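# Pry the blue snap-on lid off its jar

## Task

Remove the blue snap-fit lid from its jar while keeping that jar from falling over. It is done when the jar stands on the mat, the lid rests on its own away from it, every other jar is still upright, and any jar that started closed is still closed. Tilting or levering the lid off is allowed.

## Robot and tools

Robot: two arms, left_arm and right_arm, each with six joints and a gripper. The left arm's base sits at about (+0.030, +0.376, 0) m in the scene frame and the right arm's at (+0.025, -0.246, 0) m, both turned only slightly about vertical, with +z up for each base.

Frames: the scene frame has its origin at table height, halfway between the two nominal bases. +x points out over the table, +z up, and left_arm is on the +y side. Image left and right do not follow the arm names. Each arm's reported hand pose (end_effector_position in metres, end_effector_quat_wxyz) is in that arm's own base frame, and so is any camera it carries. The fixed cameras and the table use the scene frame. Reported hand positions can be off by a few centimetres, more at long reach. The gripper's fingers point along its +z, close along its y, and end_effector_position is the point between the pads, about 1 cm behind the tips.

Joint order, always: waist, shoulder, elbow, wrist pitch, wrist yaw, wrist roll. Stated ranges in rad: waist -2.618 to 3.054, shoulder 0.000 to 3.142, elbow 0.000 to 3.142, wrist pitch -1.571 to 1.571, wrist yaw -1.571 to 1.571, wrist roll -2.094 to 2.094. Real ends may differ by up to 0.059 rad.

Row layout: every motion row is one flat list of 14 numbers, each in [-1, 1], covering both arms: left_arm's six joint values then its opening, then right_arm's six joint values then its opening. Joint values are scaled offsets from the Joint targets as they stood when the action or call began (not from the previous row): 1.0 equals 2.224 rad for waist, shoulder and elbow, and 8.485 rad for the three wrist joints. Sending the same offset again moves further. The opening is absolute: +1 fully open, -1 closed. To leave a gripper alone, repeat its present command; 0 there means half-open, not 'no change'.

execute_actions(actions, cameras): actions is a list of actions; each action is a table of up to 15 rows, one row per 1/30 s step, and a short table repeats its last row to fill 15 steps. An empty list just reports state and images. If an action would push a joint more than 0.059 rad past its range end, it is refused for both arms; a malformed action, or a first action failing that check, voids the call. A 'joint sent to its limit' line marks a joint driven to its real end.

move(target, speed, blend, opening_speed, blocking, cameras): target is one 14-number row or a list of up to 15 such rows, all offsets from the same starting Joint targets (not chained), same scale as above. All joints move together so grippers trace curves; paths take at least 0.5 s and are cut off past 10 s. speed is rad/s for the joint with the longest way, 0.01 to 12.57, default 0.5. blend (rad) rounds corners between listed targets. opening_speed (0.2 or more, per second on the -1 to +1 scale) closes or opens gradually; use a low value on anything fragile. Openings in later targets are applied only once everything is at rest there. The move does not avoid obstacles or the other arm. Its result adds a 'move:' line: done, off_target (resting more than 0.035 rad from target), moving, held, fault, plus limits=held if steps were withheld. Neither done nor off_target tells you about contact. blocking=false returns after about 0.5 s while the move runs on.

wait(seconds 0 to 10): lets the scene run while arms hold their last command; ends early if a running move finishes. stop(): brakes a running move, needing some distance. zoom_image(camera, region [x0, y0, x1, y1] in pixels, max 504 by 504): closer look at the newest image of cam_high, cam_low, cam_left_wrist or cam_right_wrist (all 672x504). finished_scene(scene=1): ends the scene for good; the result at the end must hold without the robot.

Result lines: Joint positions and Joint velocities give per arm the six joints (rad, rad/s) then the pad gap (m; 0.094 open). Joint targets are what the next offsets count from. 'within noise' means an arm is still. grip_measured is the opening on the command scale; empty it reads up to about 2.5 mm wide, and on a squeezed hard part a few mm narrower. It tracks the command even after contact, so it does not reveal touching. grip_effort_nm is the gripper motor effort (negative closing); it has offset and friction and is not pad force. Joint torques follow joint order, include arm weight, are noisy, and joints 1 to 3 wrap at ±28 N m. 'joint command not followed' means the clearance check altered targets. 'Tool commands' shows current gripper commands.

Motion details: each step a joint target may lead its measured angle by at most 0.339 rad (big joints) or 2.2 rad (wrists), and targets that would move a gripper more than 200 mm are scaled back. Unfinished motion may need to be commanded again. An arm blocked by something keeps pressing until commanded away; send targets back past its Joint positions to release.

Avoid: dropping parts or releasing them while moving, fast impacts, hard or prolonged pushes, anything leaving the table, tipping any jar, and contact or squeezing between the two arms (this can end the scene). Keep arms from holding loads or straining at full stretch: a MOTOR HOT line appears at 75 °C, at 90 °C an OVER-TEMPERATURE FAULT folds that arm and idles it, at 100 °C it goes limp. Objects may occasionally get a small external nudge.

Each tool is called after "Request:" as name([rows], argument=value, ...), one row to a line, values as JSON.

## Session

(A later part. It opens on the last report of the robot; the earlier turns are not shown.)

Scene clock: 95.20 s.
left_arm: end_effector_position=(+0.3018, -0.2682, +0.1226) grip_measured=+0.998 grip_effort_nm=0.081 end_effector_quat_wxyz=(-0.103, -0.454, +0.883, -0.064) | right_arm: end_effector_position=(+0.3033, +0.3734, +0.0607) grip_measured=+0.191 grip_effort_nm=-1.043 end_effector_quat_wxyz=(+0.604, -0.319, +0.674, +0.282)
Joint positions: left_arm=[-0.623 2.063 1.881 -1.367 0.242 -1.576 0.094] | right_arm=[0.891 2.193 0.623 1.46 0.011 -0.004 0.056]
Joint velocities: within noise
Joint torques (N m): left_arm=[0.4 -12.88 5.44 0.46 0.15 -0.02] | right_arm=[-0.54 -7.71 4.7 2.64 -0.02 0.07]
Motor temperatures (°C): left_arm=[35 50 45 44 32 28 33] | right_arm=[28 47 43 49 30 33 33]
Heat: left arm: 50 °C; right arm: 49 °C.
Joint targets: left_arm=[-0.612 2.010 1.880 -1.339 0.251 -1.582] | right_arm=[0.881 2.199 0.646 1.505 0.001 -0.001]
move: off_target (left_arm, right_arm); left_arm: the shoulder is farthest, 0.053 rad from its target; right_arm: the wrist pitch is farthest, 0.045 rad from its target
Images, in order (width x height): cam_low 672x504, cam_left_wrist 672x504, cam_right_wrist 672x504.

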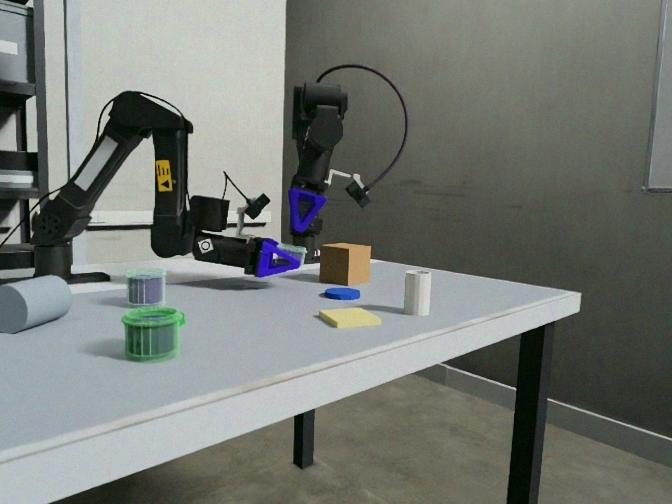

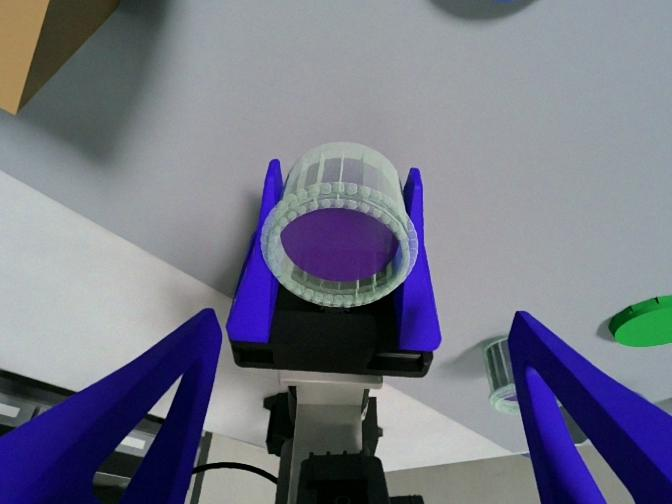

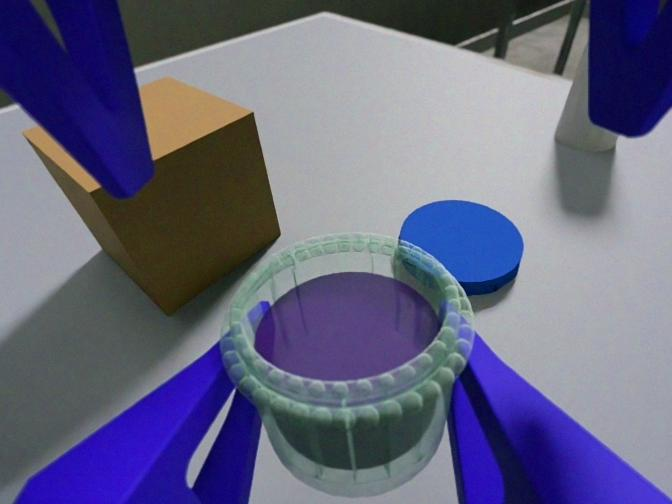

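Request:
move(target=[0.003,0,-0.0540,0.0138,0,0,1,0,0,0,0,0,0,-0.2], speed=0.2, cameras=["cam_low","cam_left_wrist","cam_right_wrist"])

Request:
zoom_image(camera="cam_low", region=[220, 170, 340, 290])

Scene clock: 96.80 s.
left_arm: end_effector_position=(+0.3026, -0.2661, +0.0925) grip_measured=+0.998 grip_effort_nm=0.085 end_effector_quat_wxyz=(-0.104, -0.457, +0.881, -0.064) | right_arm: end_effector_position=(+0.3033, +0.3734, +0.0607) grip_measured=+0.191 grip_effort_nm=-1.043 end_effector_quat_wxyz=(+0.604, -0.319, +0.674, +0.282)
Joint positions: left_arm=[-0.617 2.063 1.761 -1.25 0.244 -1.576 0.094] | right_arm=[0.891 2.193 0.623 1.46 0.011 -0.004 0.056]
Joint velocities: within noise
Joint torques (N m): left_arm=[0.51 -12.89 5.41 0.48 0.14 -0.01] | right_arm=[-0.62 -7.46 4.57 2.63 -0.01 0.05]
Motor temperatures (°C): left_arm=[35 50 45 44 32 28 32] | right_arm=[28 47 43 49 30 33 33]
Heat: left arm: 50 °C; right arm: 49 °C.
Joint targets: left_arm=[-0.605 2.010 1.760 -1.222 0.251 -1.582] | right_arm=[0.881 2.199 0.646 1.505 0.001 -0.001]
move: off_target (left_arm, right_arm); left_arm: the shoulder is farthest, 0.053 rad from its target; right_arm: the wrist pitch is farthest, 0.045 rad from its target
Images, in order (width x height): cam_low 672x504, cam_left_wrist 672x504, cam_right_wrist 672x504.

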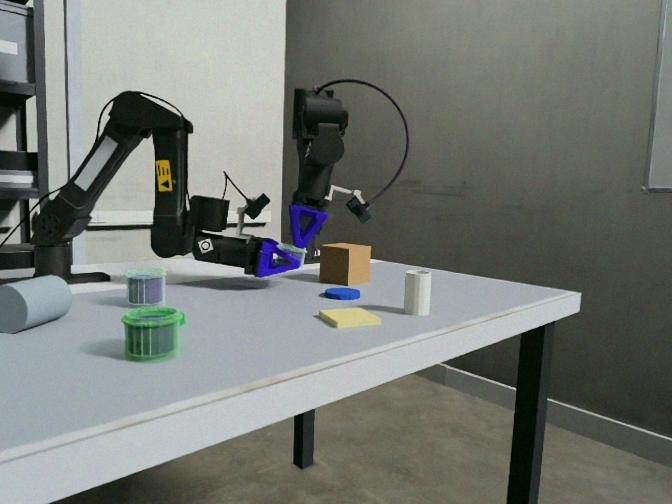

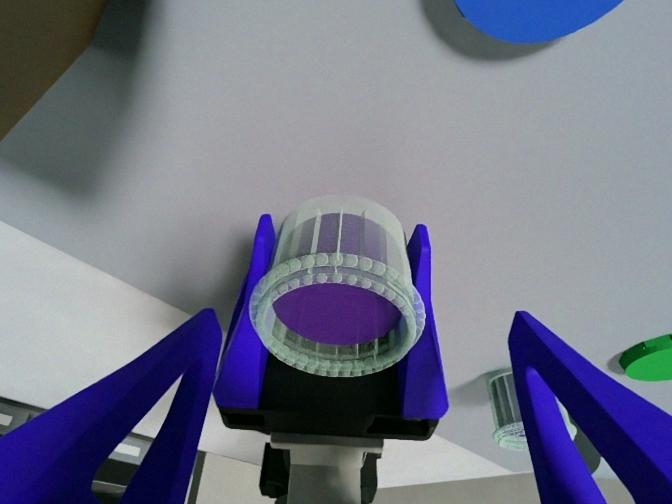

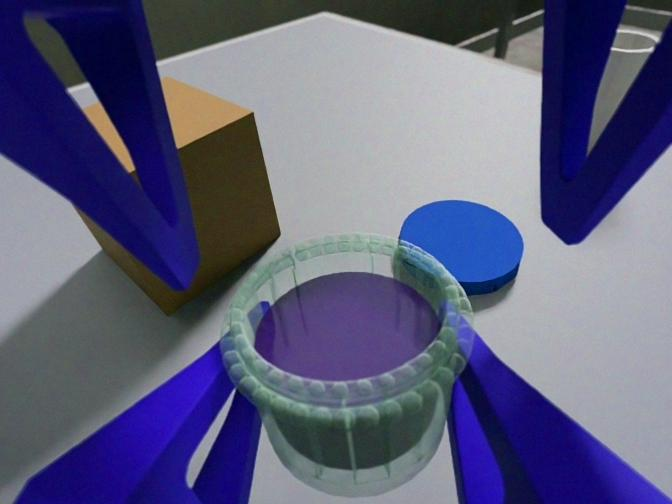

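Scaled by 4.200 from the camera's 672x504 image, which has a finer 960x720 frame.

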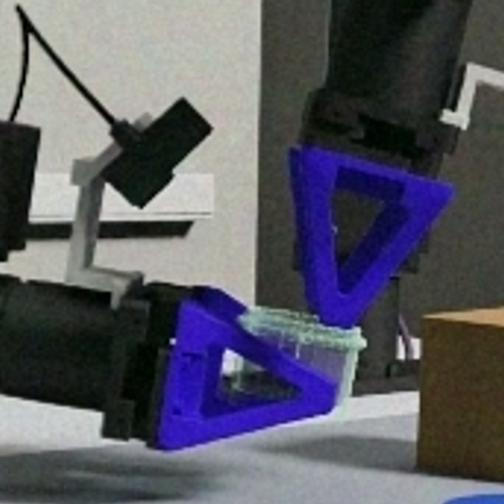

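Request:
move(target=[0,-0.018,-0.0463,0.0074,0,0,1,0,0,0,0,0,0,-0.2], speed=0.15, cameras=["cam_low","cam_left_wrist","cam_right_wrist"])

Request:
zoom_image(camera="cam_low", region=[220, 170, 340, 290])

Scene clock: 98.53 s.
left_arm: end_effector_position=(+0.2939, -0.2599, +0.0796) grip_measured=+0.998 grip_effort_nm=0.081 end_effector_quat_wxyz=(-0.105, -0.457, +0.881, -0.061) | right_arm: end_effector_position=(+0.3033, +0.3734, +0.0607) grip_measured=+0.191 grip_effort_nm=-1.043 end_effector_quat_wxyz=(+0.604, -0.319, +0.674, +0.282)
Joint positions: left_arm=[-0.617 2.029 1.66 -1.188 0.244 -1.576 0.094] | right_arm=[0.891 2.193 0.623 1.46 0.011 -0.004 0.056]
Joint velocities: within noise
Joint torques (N m): left_arm=[0.47 -13.01 5.29 0.46 0.14 -0.02] | right_arm=[-0.54 -7.61 4.71 2.66 -0.02 0.03]
Motor temperatures (°C): left_arm=[35 50 45 44 32 28 32] | right_arm=[28 47 43 49 30 33 33]
Heat: left arm: 50 °C; right arm: 49 °C.
Joint targets: left_arm=[-0.605 1.970 1.657 -1.159 0.251 -1.582] | right_arm=[0.881 2.199 0.646 1.505 0.001 -0.001]
move: off_target (left_arm, right_arm); left_arm: the shoulder is farthest, 0.059 rad from its target; right_arm: the wrist pitch is farthest, 0.045 rad from its target
Images, in order (width x height): cam_low 672x504, cam_left_wrist 672x504, cam_right_wrist 672x504.

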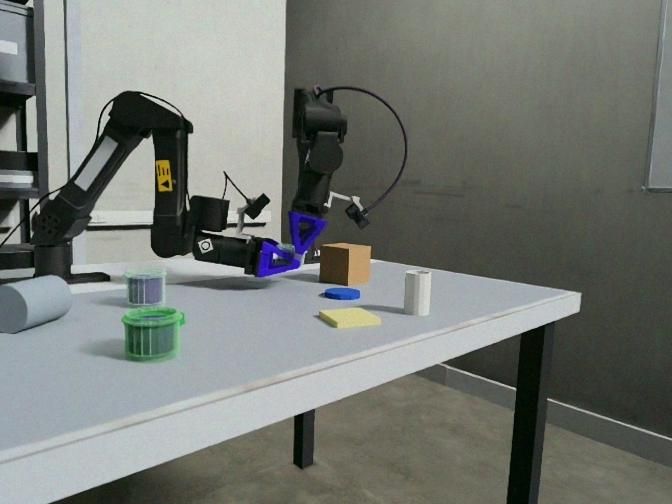

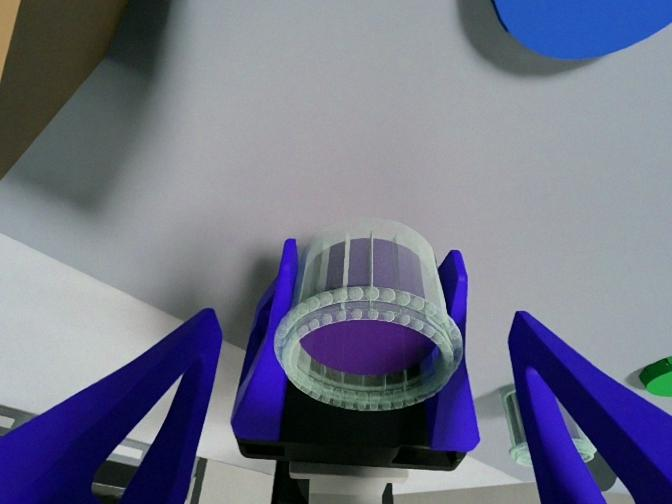

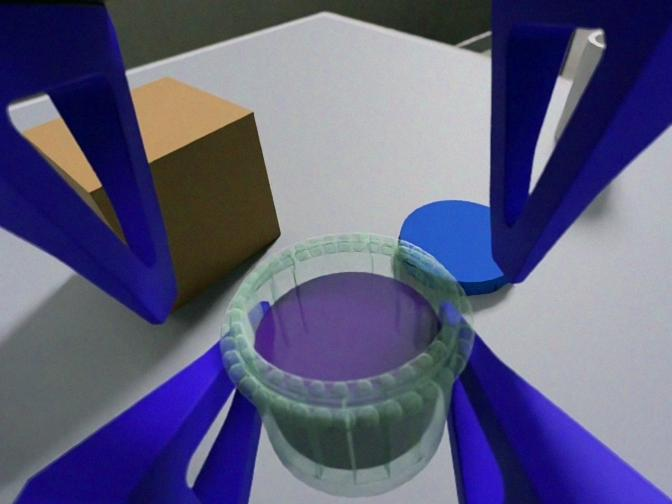

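Scaled by 4.200 from the camera's 672x504 image, which has a finer 960x720 frame.

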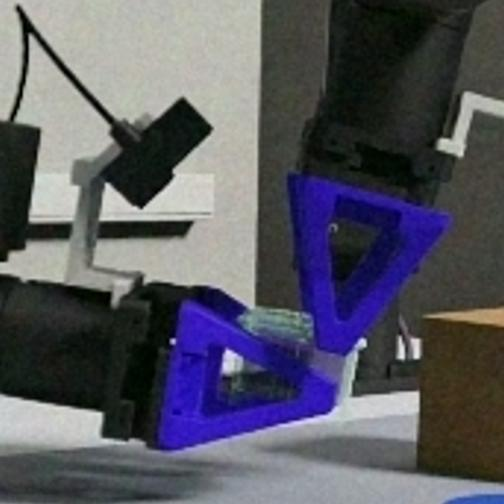

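Request:
move(target=[0,0,0,0,0,0,0,0,0,0,0,0,0,-0.2], opening_speed=0.6, cameras=["cam_low","cam_left_wrist","cam_right_wrist"])

Request:
zoom_image(camera="cam_low", region=[220, 170, 340, 290])

Scene clock: 100.83 s.
left_arm: end_effector_position=(+0.2945, -0.2603, +0.0796) grip_measured=+0.242 grip_effort_nm=-1.038 end_effector_quat_wxyz=(-0.104, -0.457, +0.881, -0.063) | right_arm: end_effector_position=(+0.3025, +0.3741, +0.0607) grip_measured=+0.191 grip_effort_nm=-1.043 end_effector_quat_wxyz=(+0.603, -0.321, +0.672, +0.284)
Joint positions: left_arm=[-0.617 2.029 1.66 -1.184 0.244 -1.576 0.058] | right_arm=[0.891 2.193 0.623 1.46 0.005 -0.005 0.056]
Joint velocities: within noise
Joint torques (N m): left_arm=[0.57 -12.97 5.33 0.46 0.15 -0.02] | right_arm=[-0.54 -7.58 4.71 2.63 -0.04 0.09]
Motor temperatures (°C): left_arm=[35 51 45 44 32 28 32] | right_arm=[28 46 43 49 30 33 33]
Heat: left arm: 51 °C; right arm: 49 °C.
Joint targets: left_arm=[-0.605 1.970 1.657 -1.159 0.251 -1.582] | right_arm=[0.881 2.199 0.646 1.505 0.001 -0.001]
move: off_target (left_arm, right_arm); left_arm: the shoulder is farthest, 0.059 rad from its target; right_arm: the wrist pitch is farthest, 0.045 rad from its target
Images, in order (width x height): cam_low 672x504, cam_left_wrist 672x504, cam_right_wrist 672x504.

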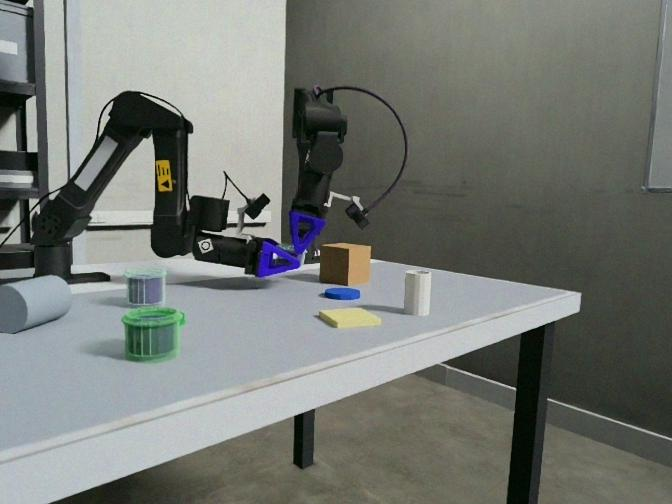

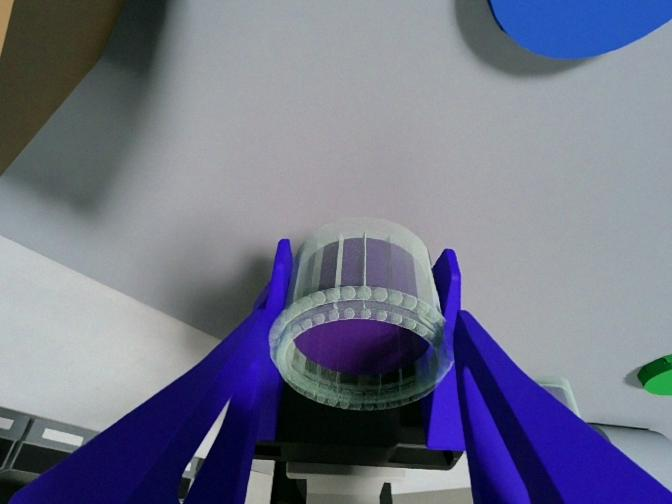

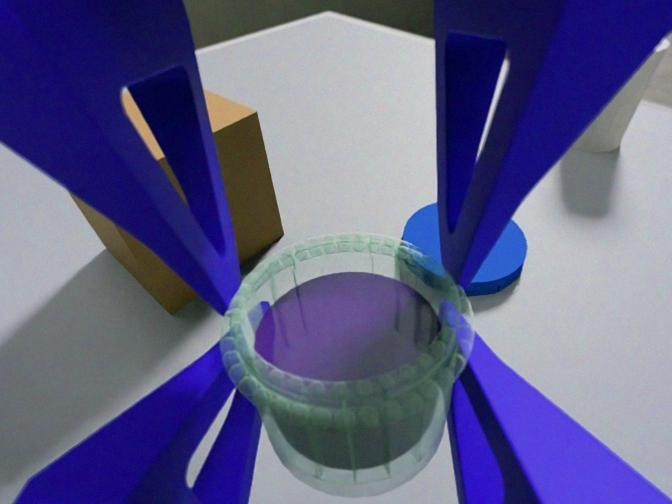

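Scaled by 4.200 from the camera's 672x504 image, which has a finer 960x720 frame.

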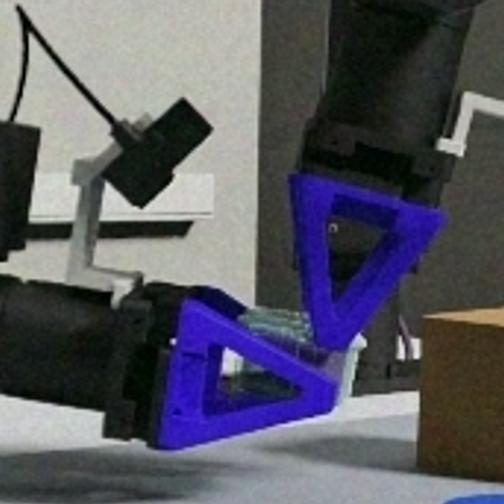

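Request:
move([
  [0,0,0,0,0,0,-0.2,0,0,0,0,0,0,-0.2],
  [0,0,0,0,0,0,-0.2,0,0,0,0,0,0,1],
  [0,0.0135,0.1304,-0.0306,0,0,-0.2,0,0,0,0,0,0,1],
], opening_speed=0.8, speed=0.25)

Request:
zoom_image(camera="cam_low", region=[220, 150, 360, 290])

Scene clock: 105.43 s.
left_arm: end_effector_position=(+0.2999, -0.2641, +0.1404) grip_measured=+0.241 grip_effort_nm=-1.043 end_effector_quat_wxyz=(-0.099, -0.456, +0.882, -0.074) | right_arm: end_effector_position=(+0.3031, +0.3735, +0.0607) grip_measured=+0.997 grip_effort_nm=0.115 end_effector_quat_wxyz=(+0.604, -0.319, +0.674, +0.283)
Joint positions: left_arm=[-0.617 2.029 1.901 -1.401 0.244 -1.576 0.058] | right_arm=[0.891 2.193 0.623 1.46 0.01 -0.002 0.094]
Joint velocities: within noise
Joint torques (N m): left_arm=[0.53 -10.54 9.11 -0.04 0.16 -0.04] | right_arm=[-0.59 -7.75 4.57 2.57 0 0.03]
Motor temperatures (°C): left_arm=[35 51 45 43 32 28 32] | right_arm=[28 46 42 49 30 33 32]
Heat: left arm: 51 °C; right arm: 49 °C.
Joint targets: left_arm=[-0.605 2.000 1.947 -1.419 0.251 -1.582] | right_arm=[0.881 2.199 0.646 1.505 0.001 -0.001]
move: off_target (left_arm, right_arm); target 2's new numbers were sent with right_arm's wrist pitch 0.045 rad from that target; left_arm: the elbow is farthest, 0.046 rad from its target; right_arm: the wrist pitch is farthest, 0.045 rad from its target

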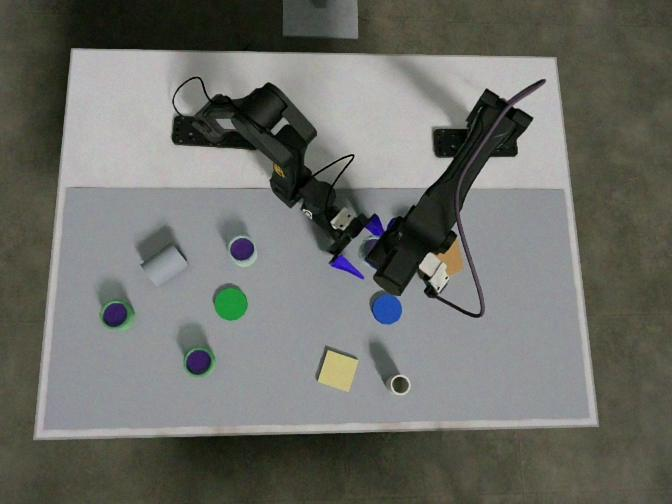

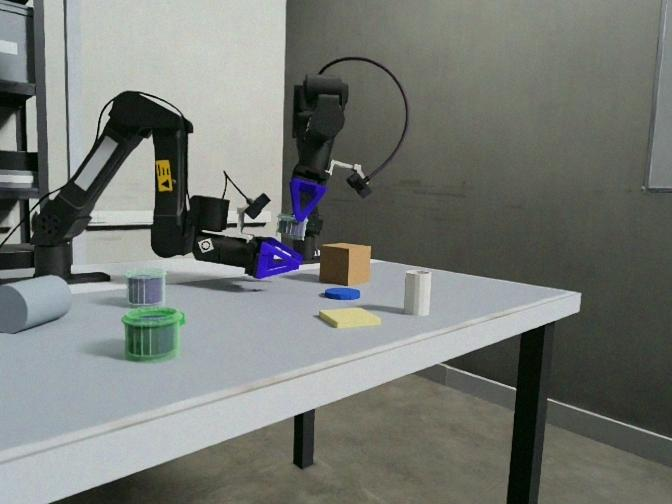

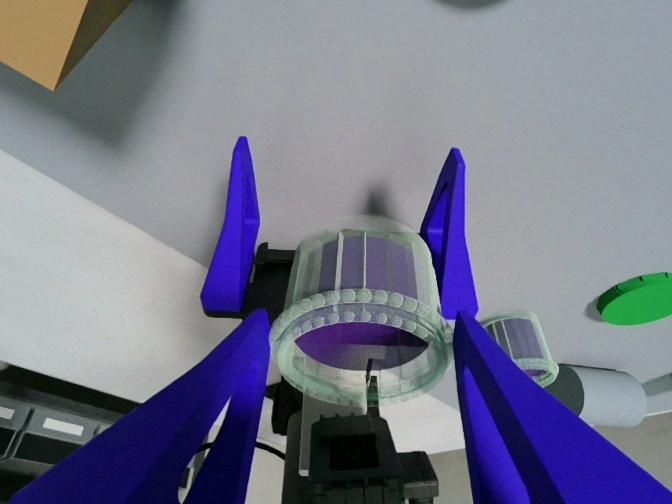

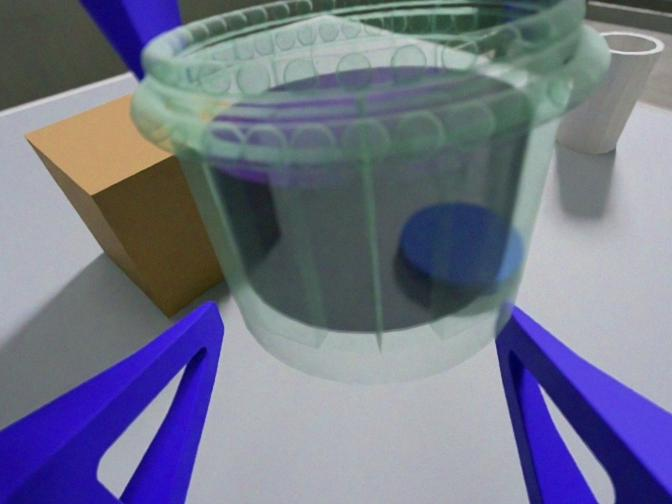

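Scaled by 3.600 from the camera's 672x504 image, which has a finer 960x720 frame.

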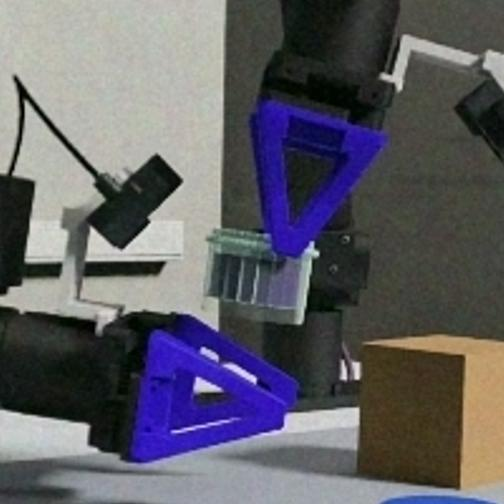

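Request:
move([
  [0,-0.008,0.035,-0.006,0,0,-0.2,0,0,0,0,0,0,1],
  [0,-0.008,0.035,-0.006,-0.02,0,-0.2,-0.3,0,0,0,0,0,1],
], speed=0.5)

Request:
zoom_image(camera="cam_low", region=[220, 150, 360, 290])

Scene clock: 107.93 s.
left_arm: end_effector_position=(+0.3178, -0.2468, +0.1571) grip_measured=+0.241 grip_effort_nm=-1.048 end_effector_quat_wxyz=(-0.030, -0.459, +0.886, -0.056) | right_arm: end_effector_position=(+0.4793, +0.0965, +0.0847) grip_measured=+0.997 grip_effort_nm=0.120 end_effector_quat_wxyz=(+0.696, -0.068, +0.712, +0.064)
Joint positions: left_arm=[-0.617 2.029 1.983 -1.453 0.104 -1.576 0.058] | right_arm=[0.202 2.19 0.649 1.518 0.014 -0.004 0.094]
Joint velocities: within noise
Joint torques (N m): left_arm=[0.54 -11.96 8.59 0.06 -0.1 -0.04] | right_arm=[0.55 -7.58 2.52 2 -0.07 0.04]
Motor temperatures (°C): left_arm=[34 51 45 43 32 28 32] | right_arm=[28 46 42 49 30 33 32]
Heat: left arm: 51 °C; right arm: 49 °C.
Joint targets: left_arm=[-0.605 1.982 2.025 -1.470 0.082 -1.582] | right_arm=[0.214 2.199 0.646 1.505 0.001 -0.001]
move: off_target (left_arm); left_arm: the shoulder is farthest, 0.047 rad from its target

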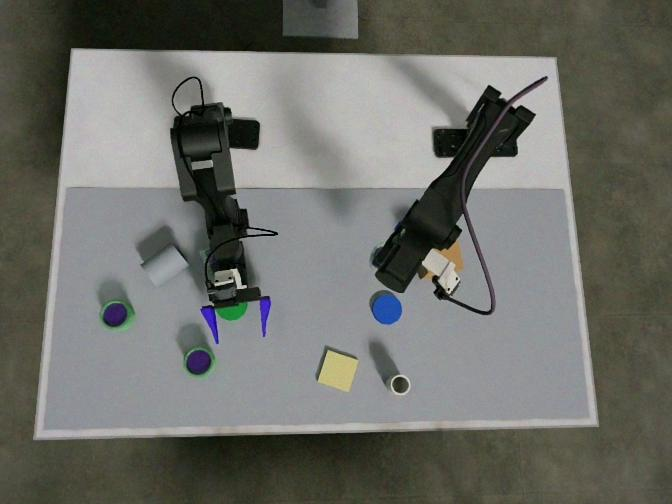

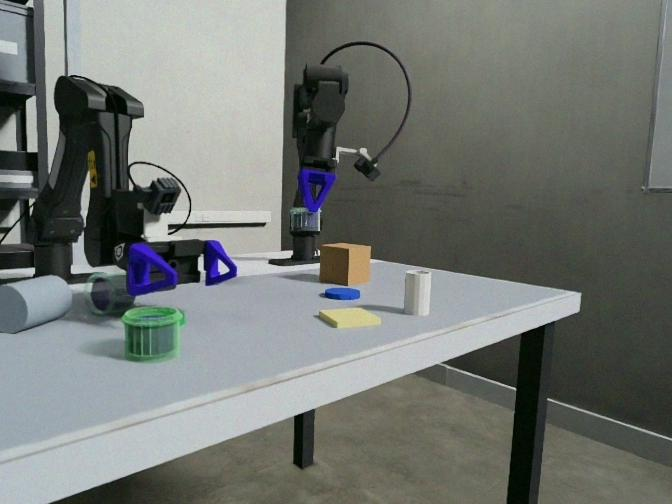

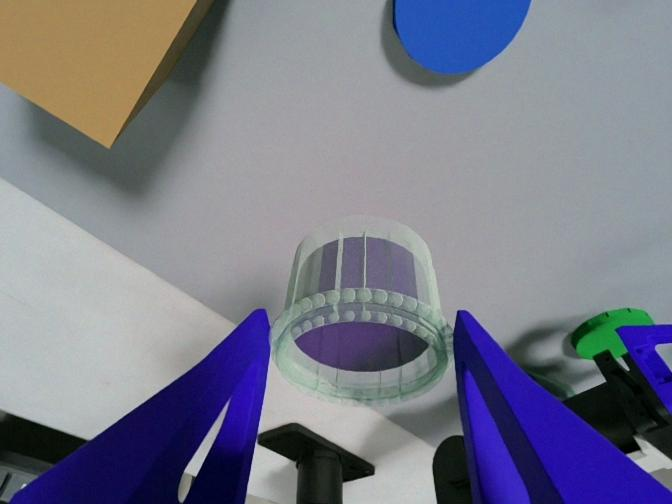

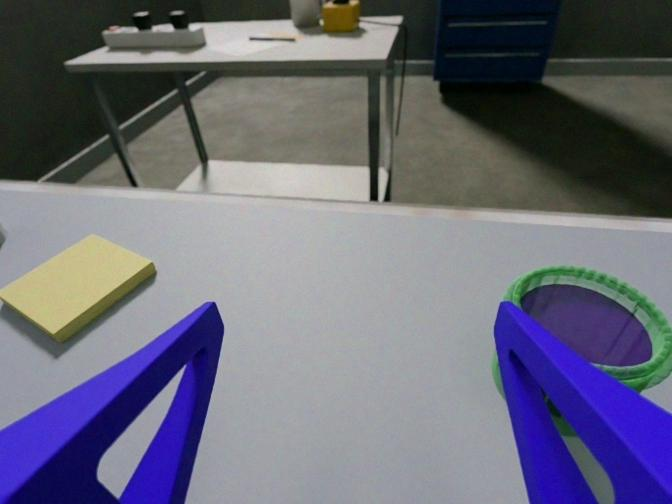

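Scaled by 3.600 from the camera's 672x504 image, which has a finer 960x720 frame.

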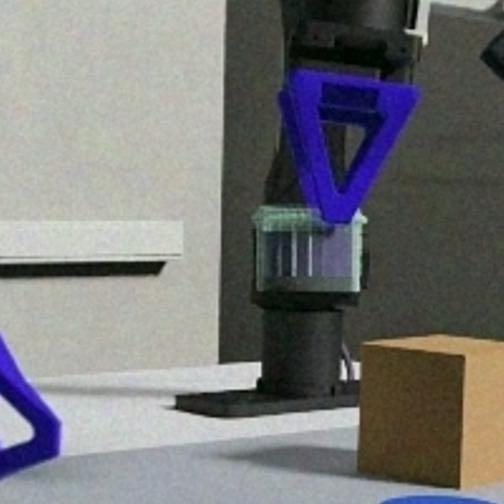

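Request:
move(target=[0,0.0486,-0.1371,0.0377,0,0,-0.2,0,0,0,0,0,0,1], speed=0.35)

Request:
zoom_image(camera="cam_low", region=[220, 200, 360, 310])

Request:
zoom_image(camera="cam_low", region=[0, 220, 200, 370])

Scene clock: 110.30 s.
left_arm: end_effector_position=(+0.3199, -0.2480, +0.0620) grip_measured=+0.241 grip_effort_nm=-1.043 end_effector_quat_wxyz=(-0.044, -0.461, +0.886, -0.026) | right_arm: end_effector_position=(+0.4794, +0.0962, +0.0847) grip_measured=+0.997 grip_effort_nm=0.120 end_effector_quat_wxyz=(+0.696, -0.068, +0.712, +0.064)
Joint positions: left_arm=[-0.617 2.102 1.715 -1.178 0.102 -1.576 0.058] | right_arm=[0.202 2.19 0.649 1.518 0.016 -0.004 0.094]
Joint velocities: within noise
Joint torques (N m): left_arm=[0.49 -9.59 5.87 0.44 -0.09 -0.01] | right_arm=[0.44 -7.56 2.5 1.98 -0.1 0.04]
Motor temperatures (°C): left_arm=[34 50 45 43 32 28 32] | right_arm=[28 46 42 48 30 33 32]
Heat: left arm: 50 °C; right arm: 48 °C.
Joint targets: left_arm=[-0.605 2.090 1.720 -1.150 0.082 -1.582] | right_arm=[0.214 2.199 0.646 1.505 0.001 -0.001]
move: done

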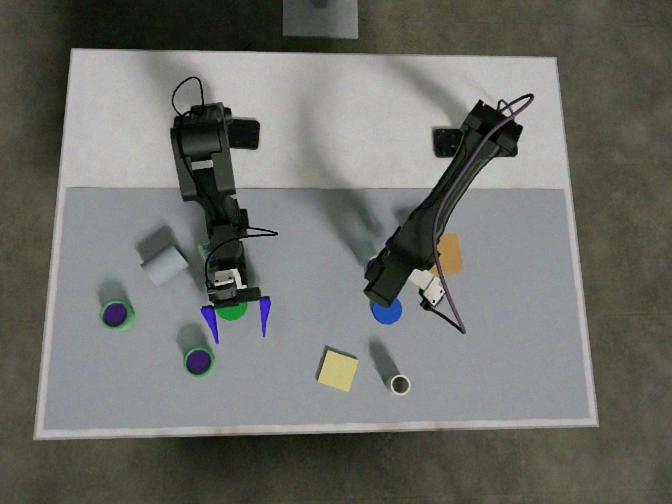

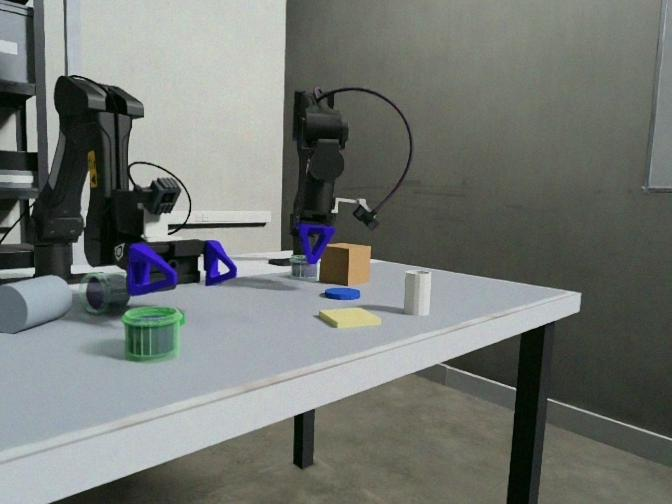

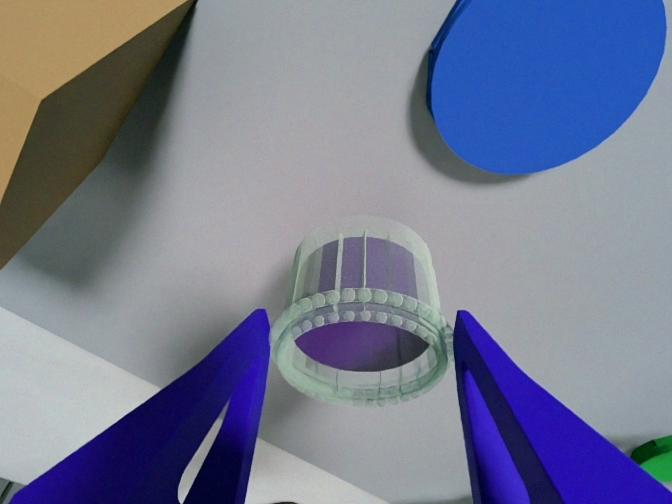

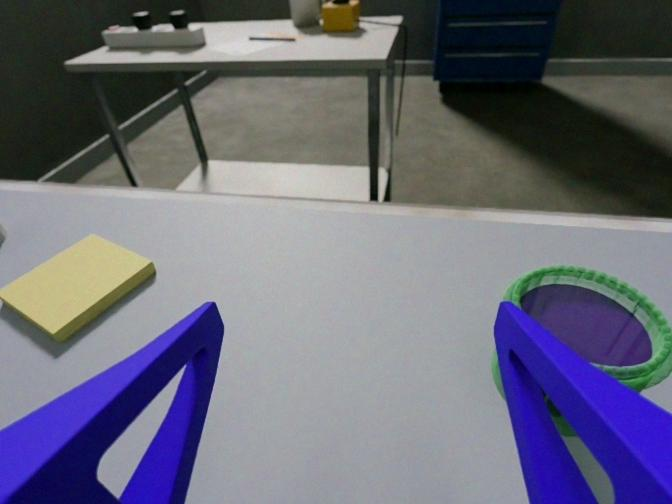

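Scaled by 3.600 from the camera's 672x504 image, which has a finer 960x720 frame.

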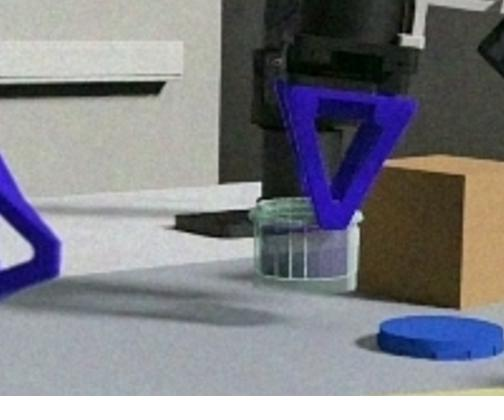

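Scaled by 2.520 from the camera's 672x504 image, which has a finer 960x720 frame.

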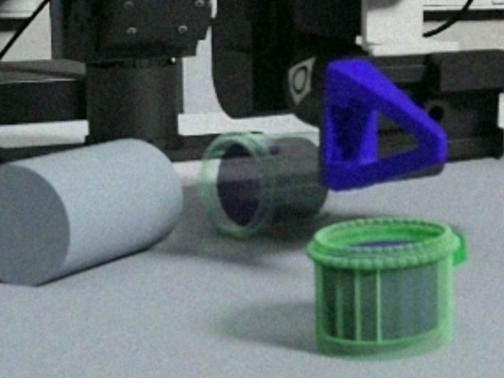

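Request:
move(target=[0,0.001,-0.031,0.007,0,0,-0.2,0,0,0,0,0,0,1], speed=0.12, cameras=["cam_low","cam_left_wrist"])

Request:
zoom_image(camera="cam_low", region=[260, 220, 340, 290])

Scene clock: 111.60 s.
left_arm: end_effector_position=(+0.3163, -0.2454, +0.0456) grip_measured=+0.241 grip_effort_nm=-1.043 end_effector_quat_wxyz=(-0.046, -0.461, +0.886, -0.023) | right_arm: end_effector_position=(+0.4794, +0.0962, +0.0847) grip_measured=+0.997 grip_effort_nm=0.120 end_effector_quat_wxyz=(+0.696, -0.068, +0.712, +0.064)
Joint positions: left_arm=[-0.617 2.102 1.649 -1.119 0.102 -1.576 0.058] | right_arm=[0.202 2.19 0.649 1.518 0.016 -0.004 0.094]
Joint velocities: within noise
Joint torques (N m): left_arm=[0.51 -9.37 5.46 0.42 -0.06 -0.04] | right_arm=[0.35 -7.61 2.32 2 -0.09 0.03]
Motor temperatures (°C): left_arm=[34 50 45 43 32 28 32] | right_arm=[28 46 42 48 30 33 32]
Heat: left arm: 50 °C; right arm: 48 °C.
Joint targets: left_arm=[-0.605 2.092 1.651 -1.091 0.082 -1.582] | right_arm=[0.214 2.199 0.646 1.505 0.001 -0.001]
move: done
Images, in order (width x height): cam_low 672x504, cam_left_wrist 672x504.

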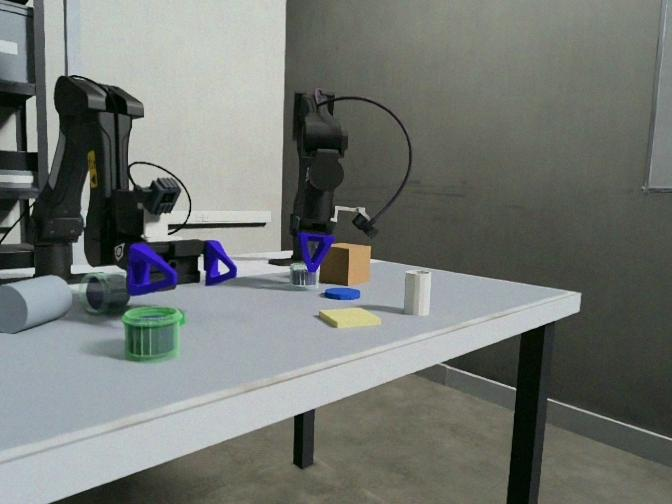

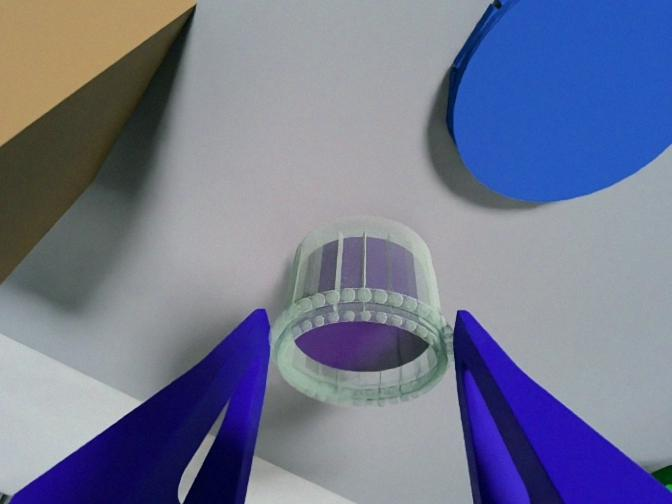

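Scaled by 6.300 from the camera's 672x504 image, which has a finer 960x720 frame.

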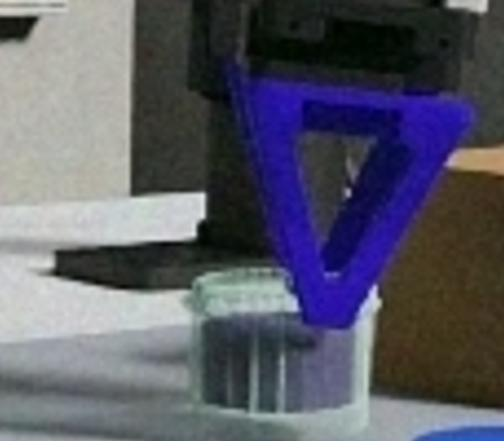

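Request:
move(target=[0,0.0,-0.012,0.0027,0,0,-0.2,0,0,0,0,0,0,1], speed=0.1, cameras=["cam_low","cam_left_wrist"])

Request:
zoom_image(camera="cam_low", region=[260, 220, 340, 300])

Scene clock: 112.60 s.
left_arm: end_effector_position=(+0.3141, -0.2436, +0.0400) grip_measured=+0.241 grip_effort_nm=-1.048 end_effector_quat_wxyz=(-0.046, -0.461, +0.886, -0.020) | right_arm: end_effector_position=(+0.4794, +0.0962, +0.0847) grip_measured=+0.997 grip_effort_nm=0.115 end_effector_quat_wxyz=(+0.696, -0.068, +0.712, +0.064)
Joint positions: left_arm=[-0.617 2.102 1.626 -1.102 0.101 -1.576 0.058] | right_arm=[0.202 2.19 0.649 1.518 0.016 -0.004 0.094]
Joint velocities: within noise
Joint torques (N m): left_arm=[0.53 -9.44 5.16 0.53 -0.08 -0.04] | right_arm=[0.46 -7.66 2.55 1.97 -0.11 0.01]
Motor temperatures (°C): left_arm=[34 50 44 43 32 28 33] | right_arm=[28 47 42 48 30 33 32]
Heat: left arm: 50 °C; right arm: 48 °C.
Joint targets: left_arm=[-0.605 2.092 1.624 -1.068 0.082 -1.582] | right_arm=[0.214 2.199 0.646 1.505 0.001 -0.001]
move: done
Images, in order (width x height): cam_low 672x504, cam_left_wrist 672x504.

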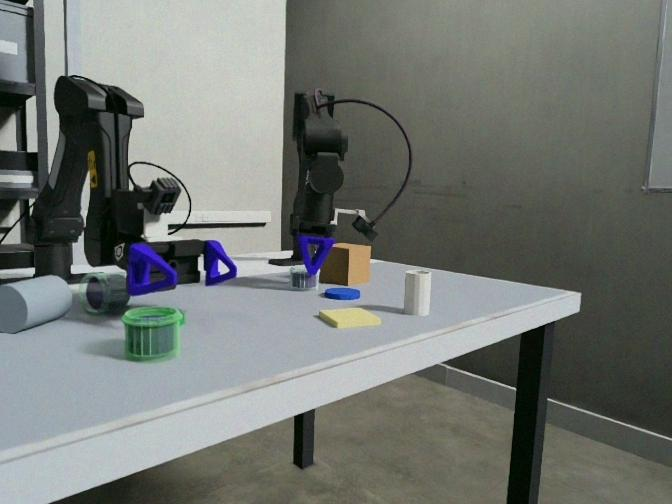

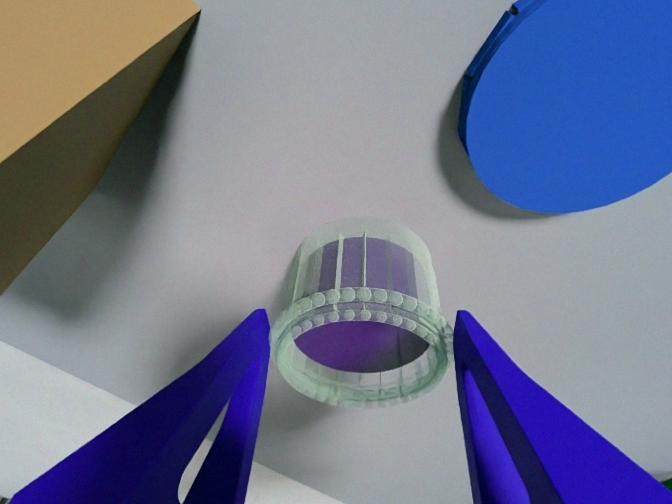

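Scaled by 6.300 from the camera's 672x504 image, which has a finer 960x720 frame.

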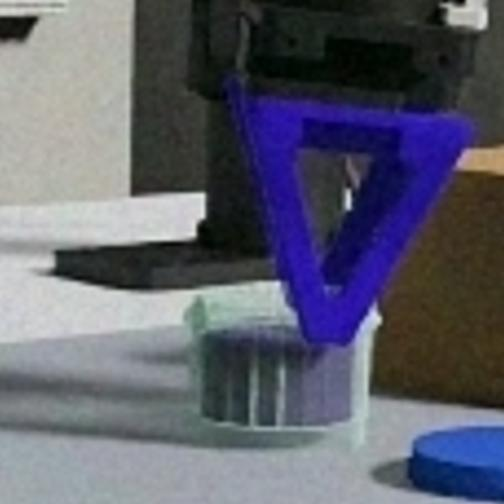

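Request:
move([
  [0,0.0,-0.0045,0.001,0,0,-0.2,0,0,0,0,0,0,1],
  [0,0.0,-0.0045,0.001,0,0,1,0,0,0,0,0,0,1],
], speed=0.1, opening_speed=0.5, cameras=["cam_low","cam_left_wrist"])

Request:
zoom_image(camera="cam_low", region=[260, 220, 340, 300])

Scene clock: 116.33 s.
left_arm: end_effector_position=(+0.3149, -0.2441, +0.0377) grip_measured=+0.998 grip_effort_nm=0.085 end_effector_quat_wxyz=(-0.045, -0.461, +0.886, -0.023) | right_arm: end_effector_position=(+0.4794, +0.0962, +0.0847) grip_measured=+0.997 grip_effort_nm=0.125 end_effector_quat_wxyz=(+0.696, -0.068, +0.712, +0.063)
Joint positions: left_arm=[-0.617 2.102 1.617 -1.086 0.101 -1.576 0.094] | right_arm=[0.202 2.19 0.649 1.518 0.016 -0.005 0.094]
Joint velocities: within noise
Joint torques (N m): left_arm=[0.54 -9.37 5.33 0.44 -0.08 -0.03] | right_arm=[0.57 -7.57 2.33 1.98 -0.12 0]
Motor temperatures (°C): left_arm=[34 50 44 43 32 28 32] | right_arm=[28 47 42 48 30 33 31]
Heat: left arm: 50 °C; right arm: 48 °C.
Joint targets: left_arm=[-0.605 2.092 1.614 -1.059 0.082 -1.582] | right_arm=[0.214 2.199 0.646 1.505 0.001 -0.001]
move: done; target 2's new numbers were sent with left_arm's wrist pitch 0.041 rad from that target
Images, in order (width x height): cam_low 672x504, cam_left_wrist 672x504.

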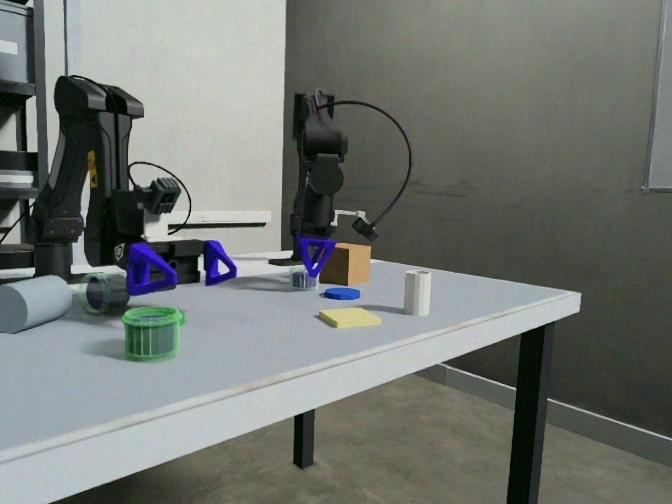

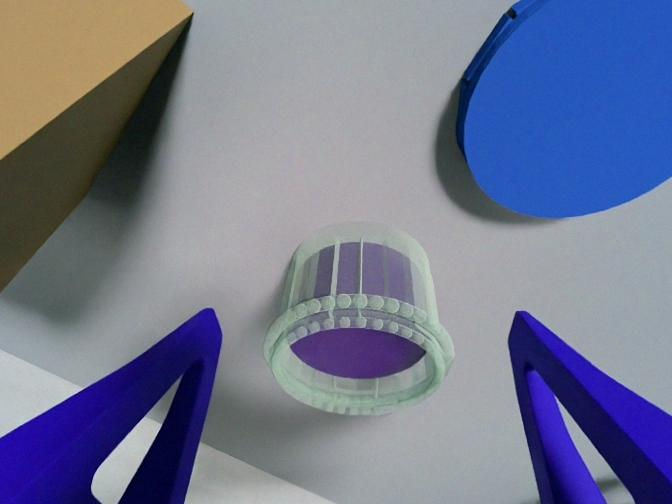

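Scaled by 6.300 from the camera's 672x504 image, which has a finer 960x720 frame.

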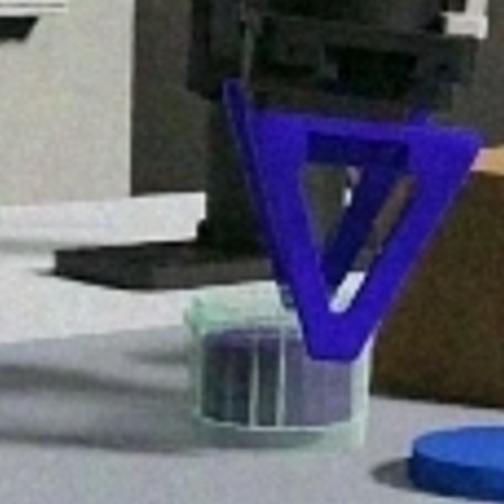

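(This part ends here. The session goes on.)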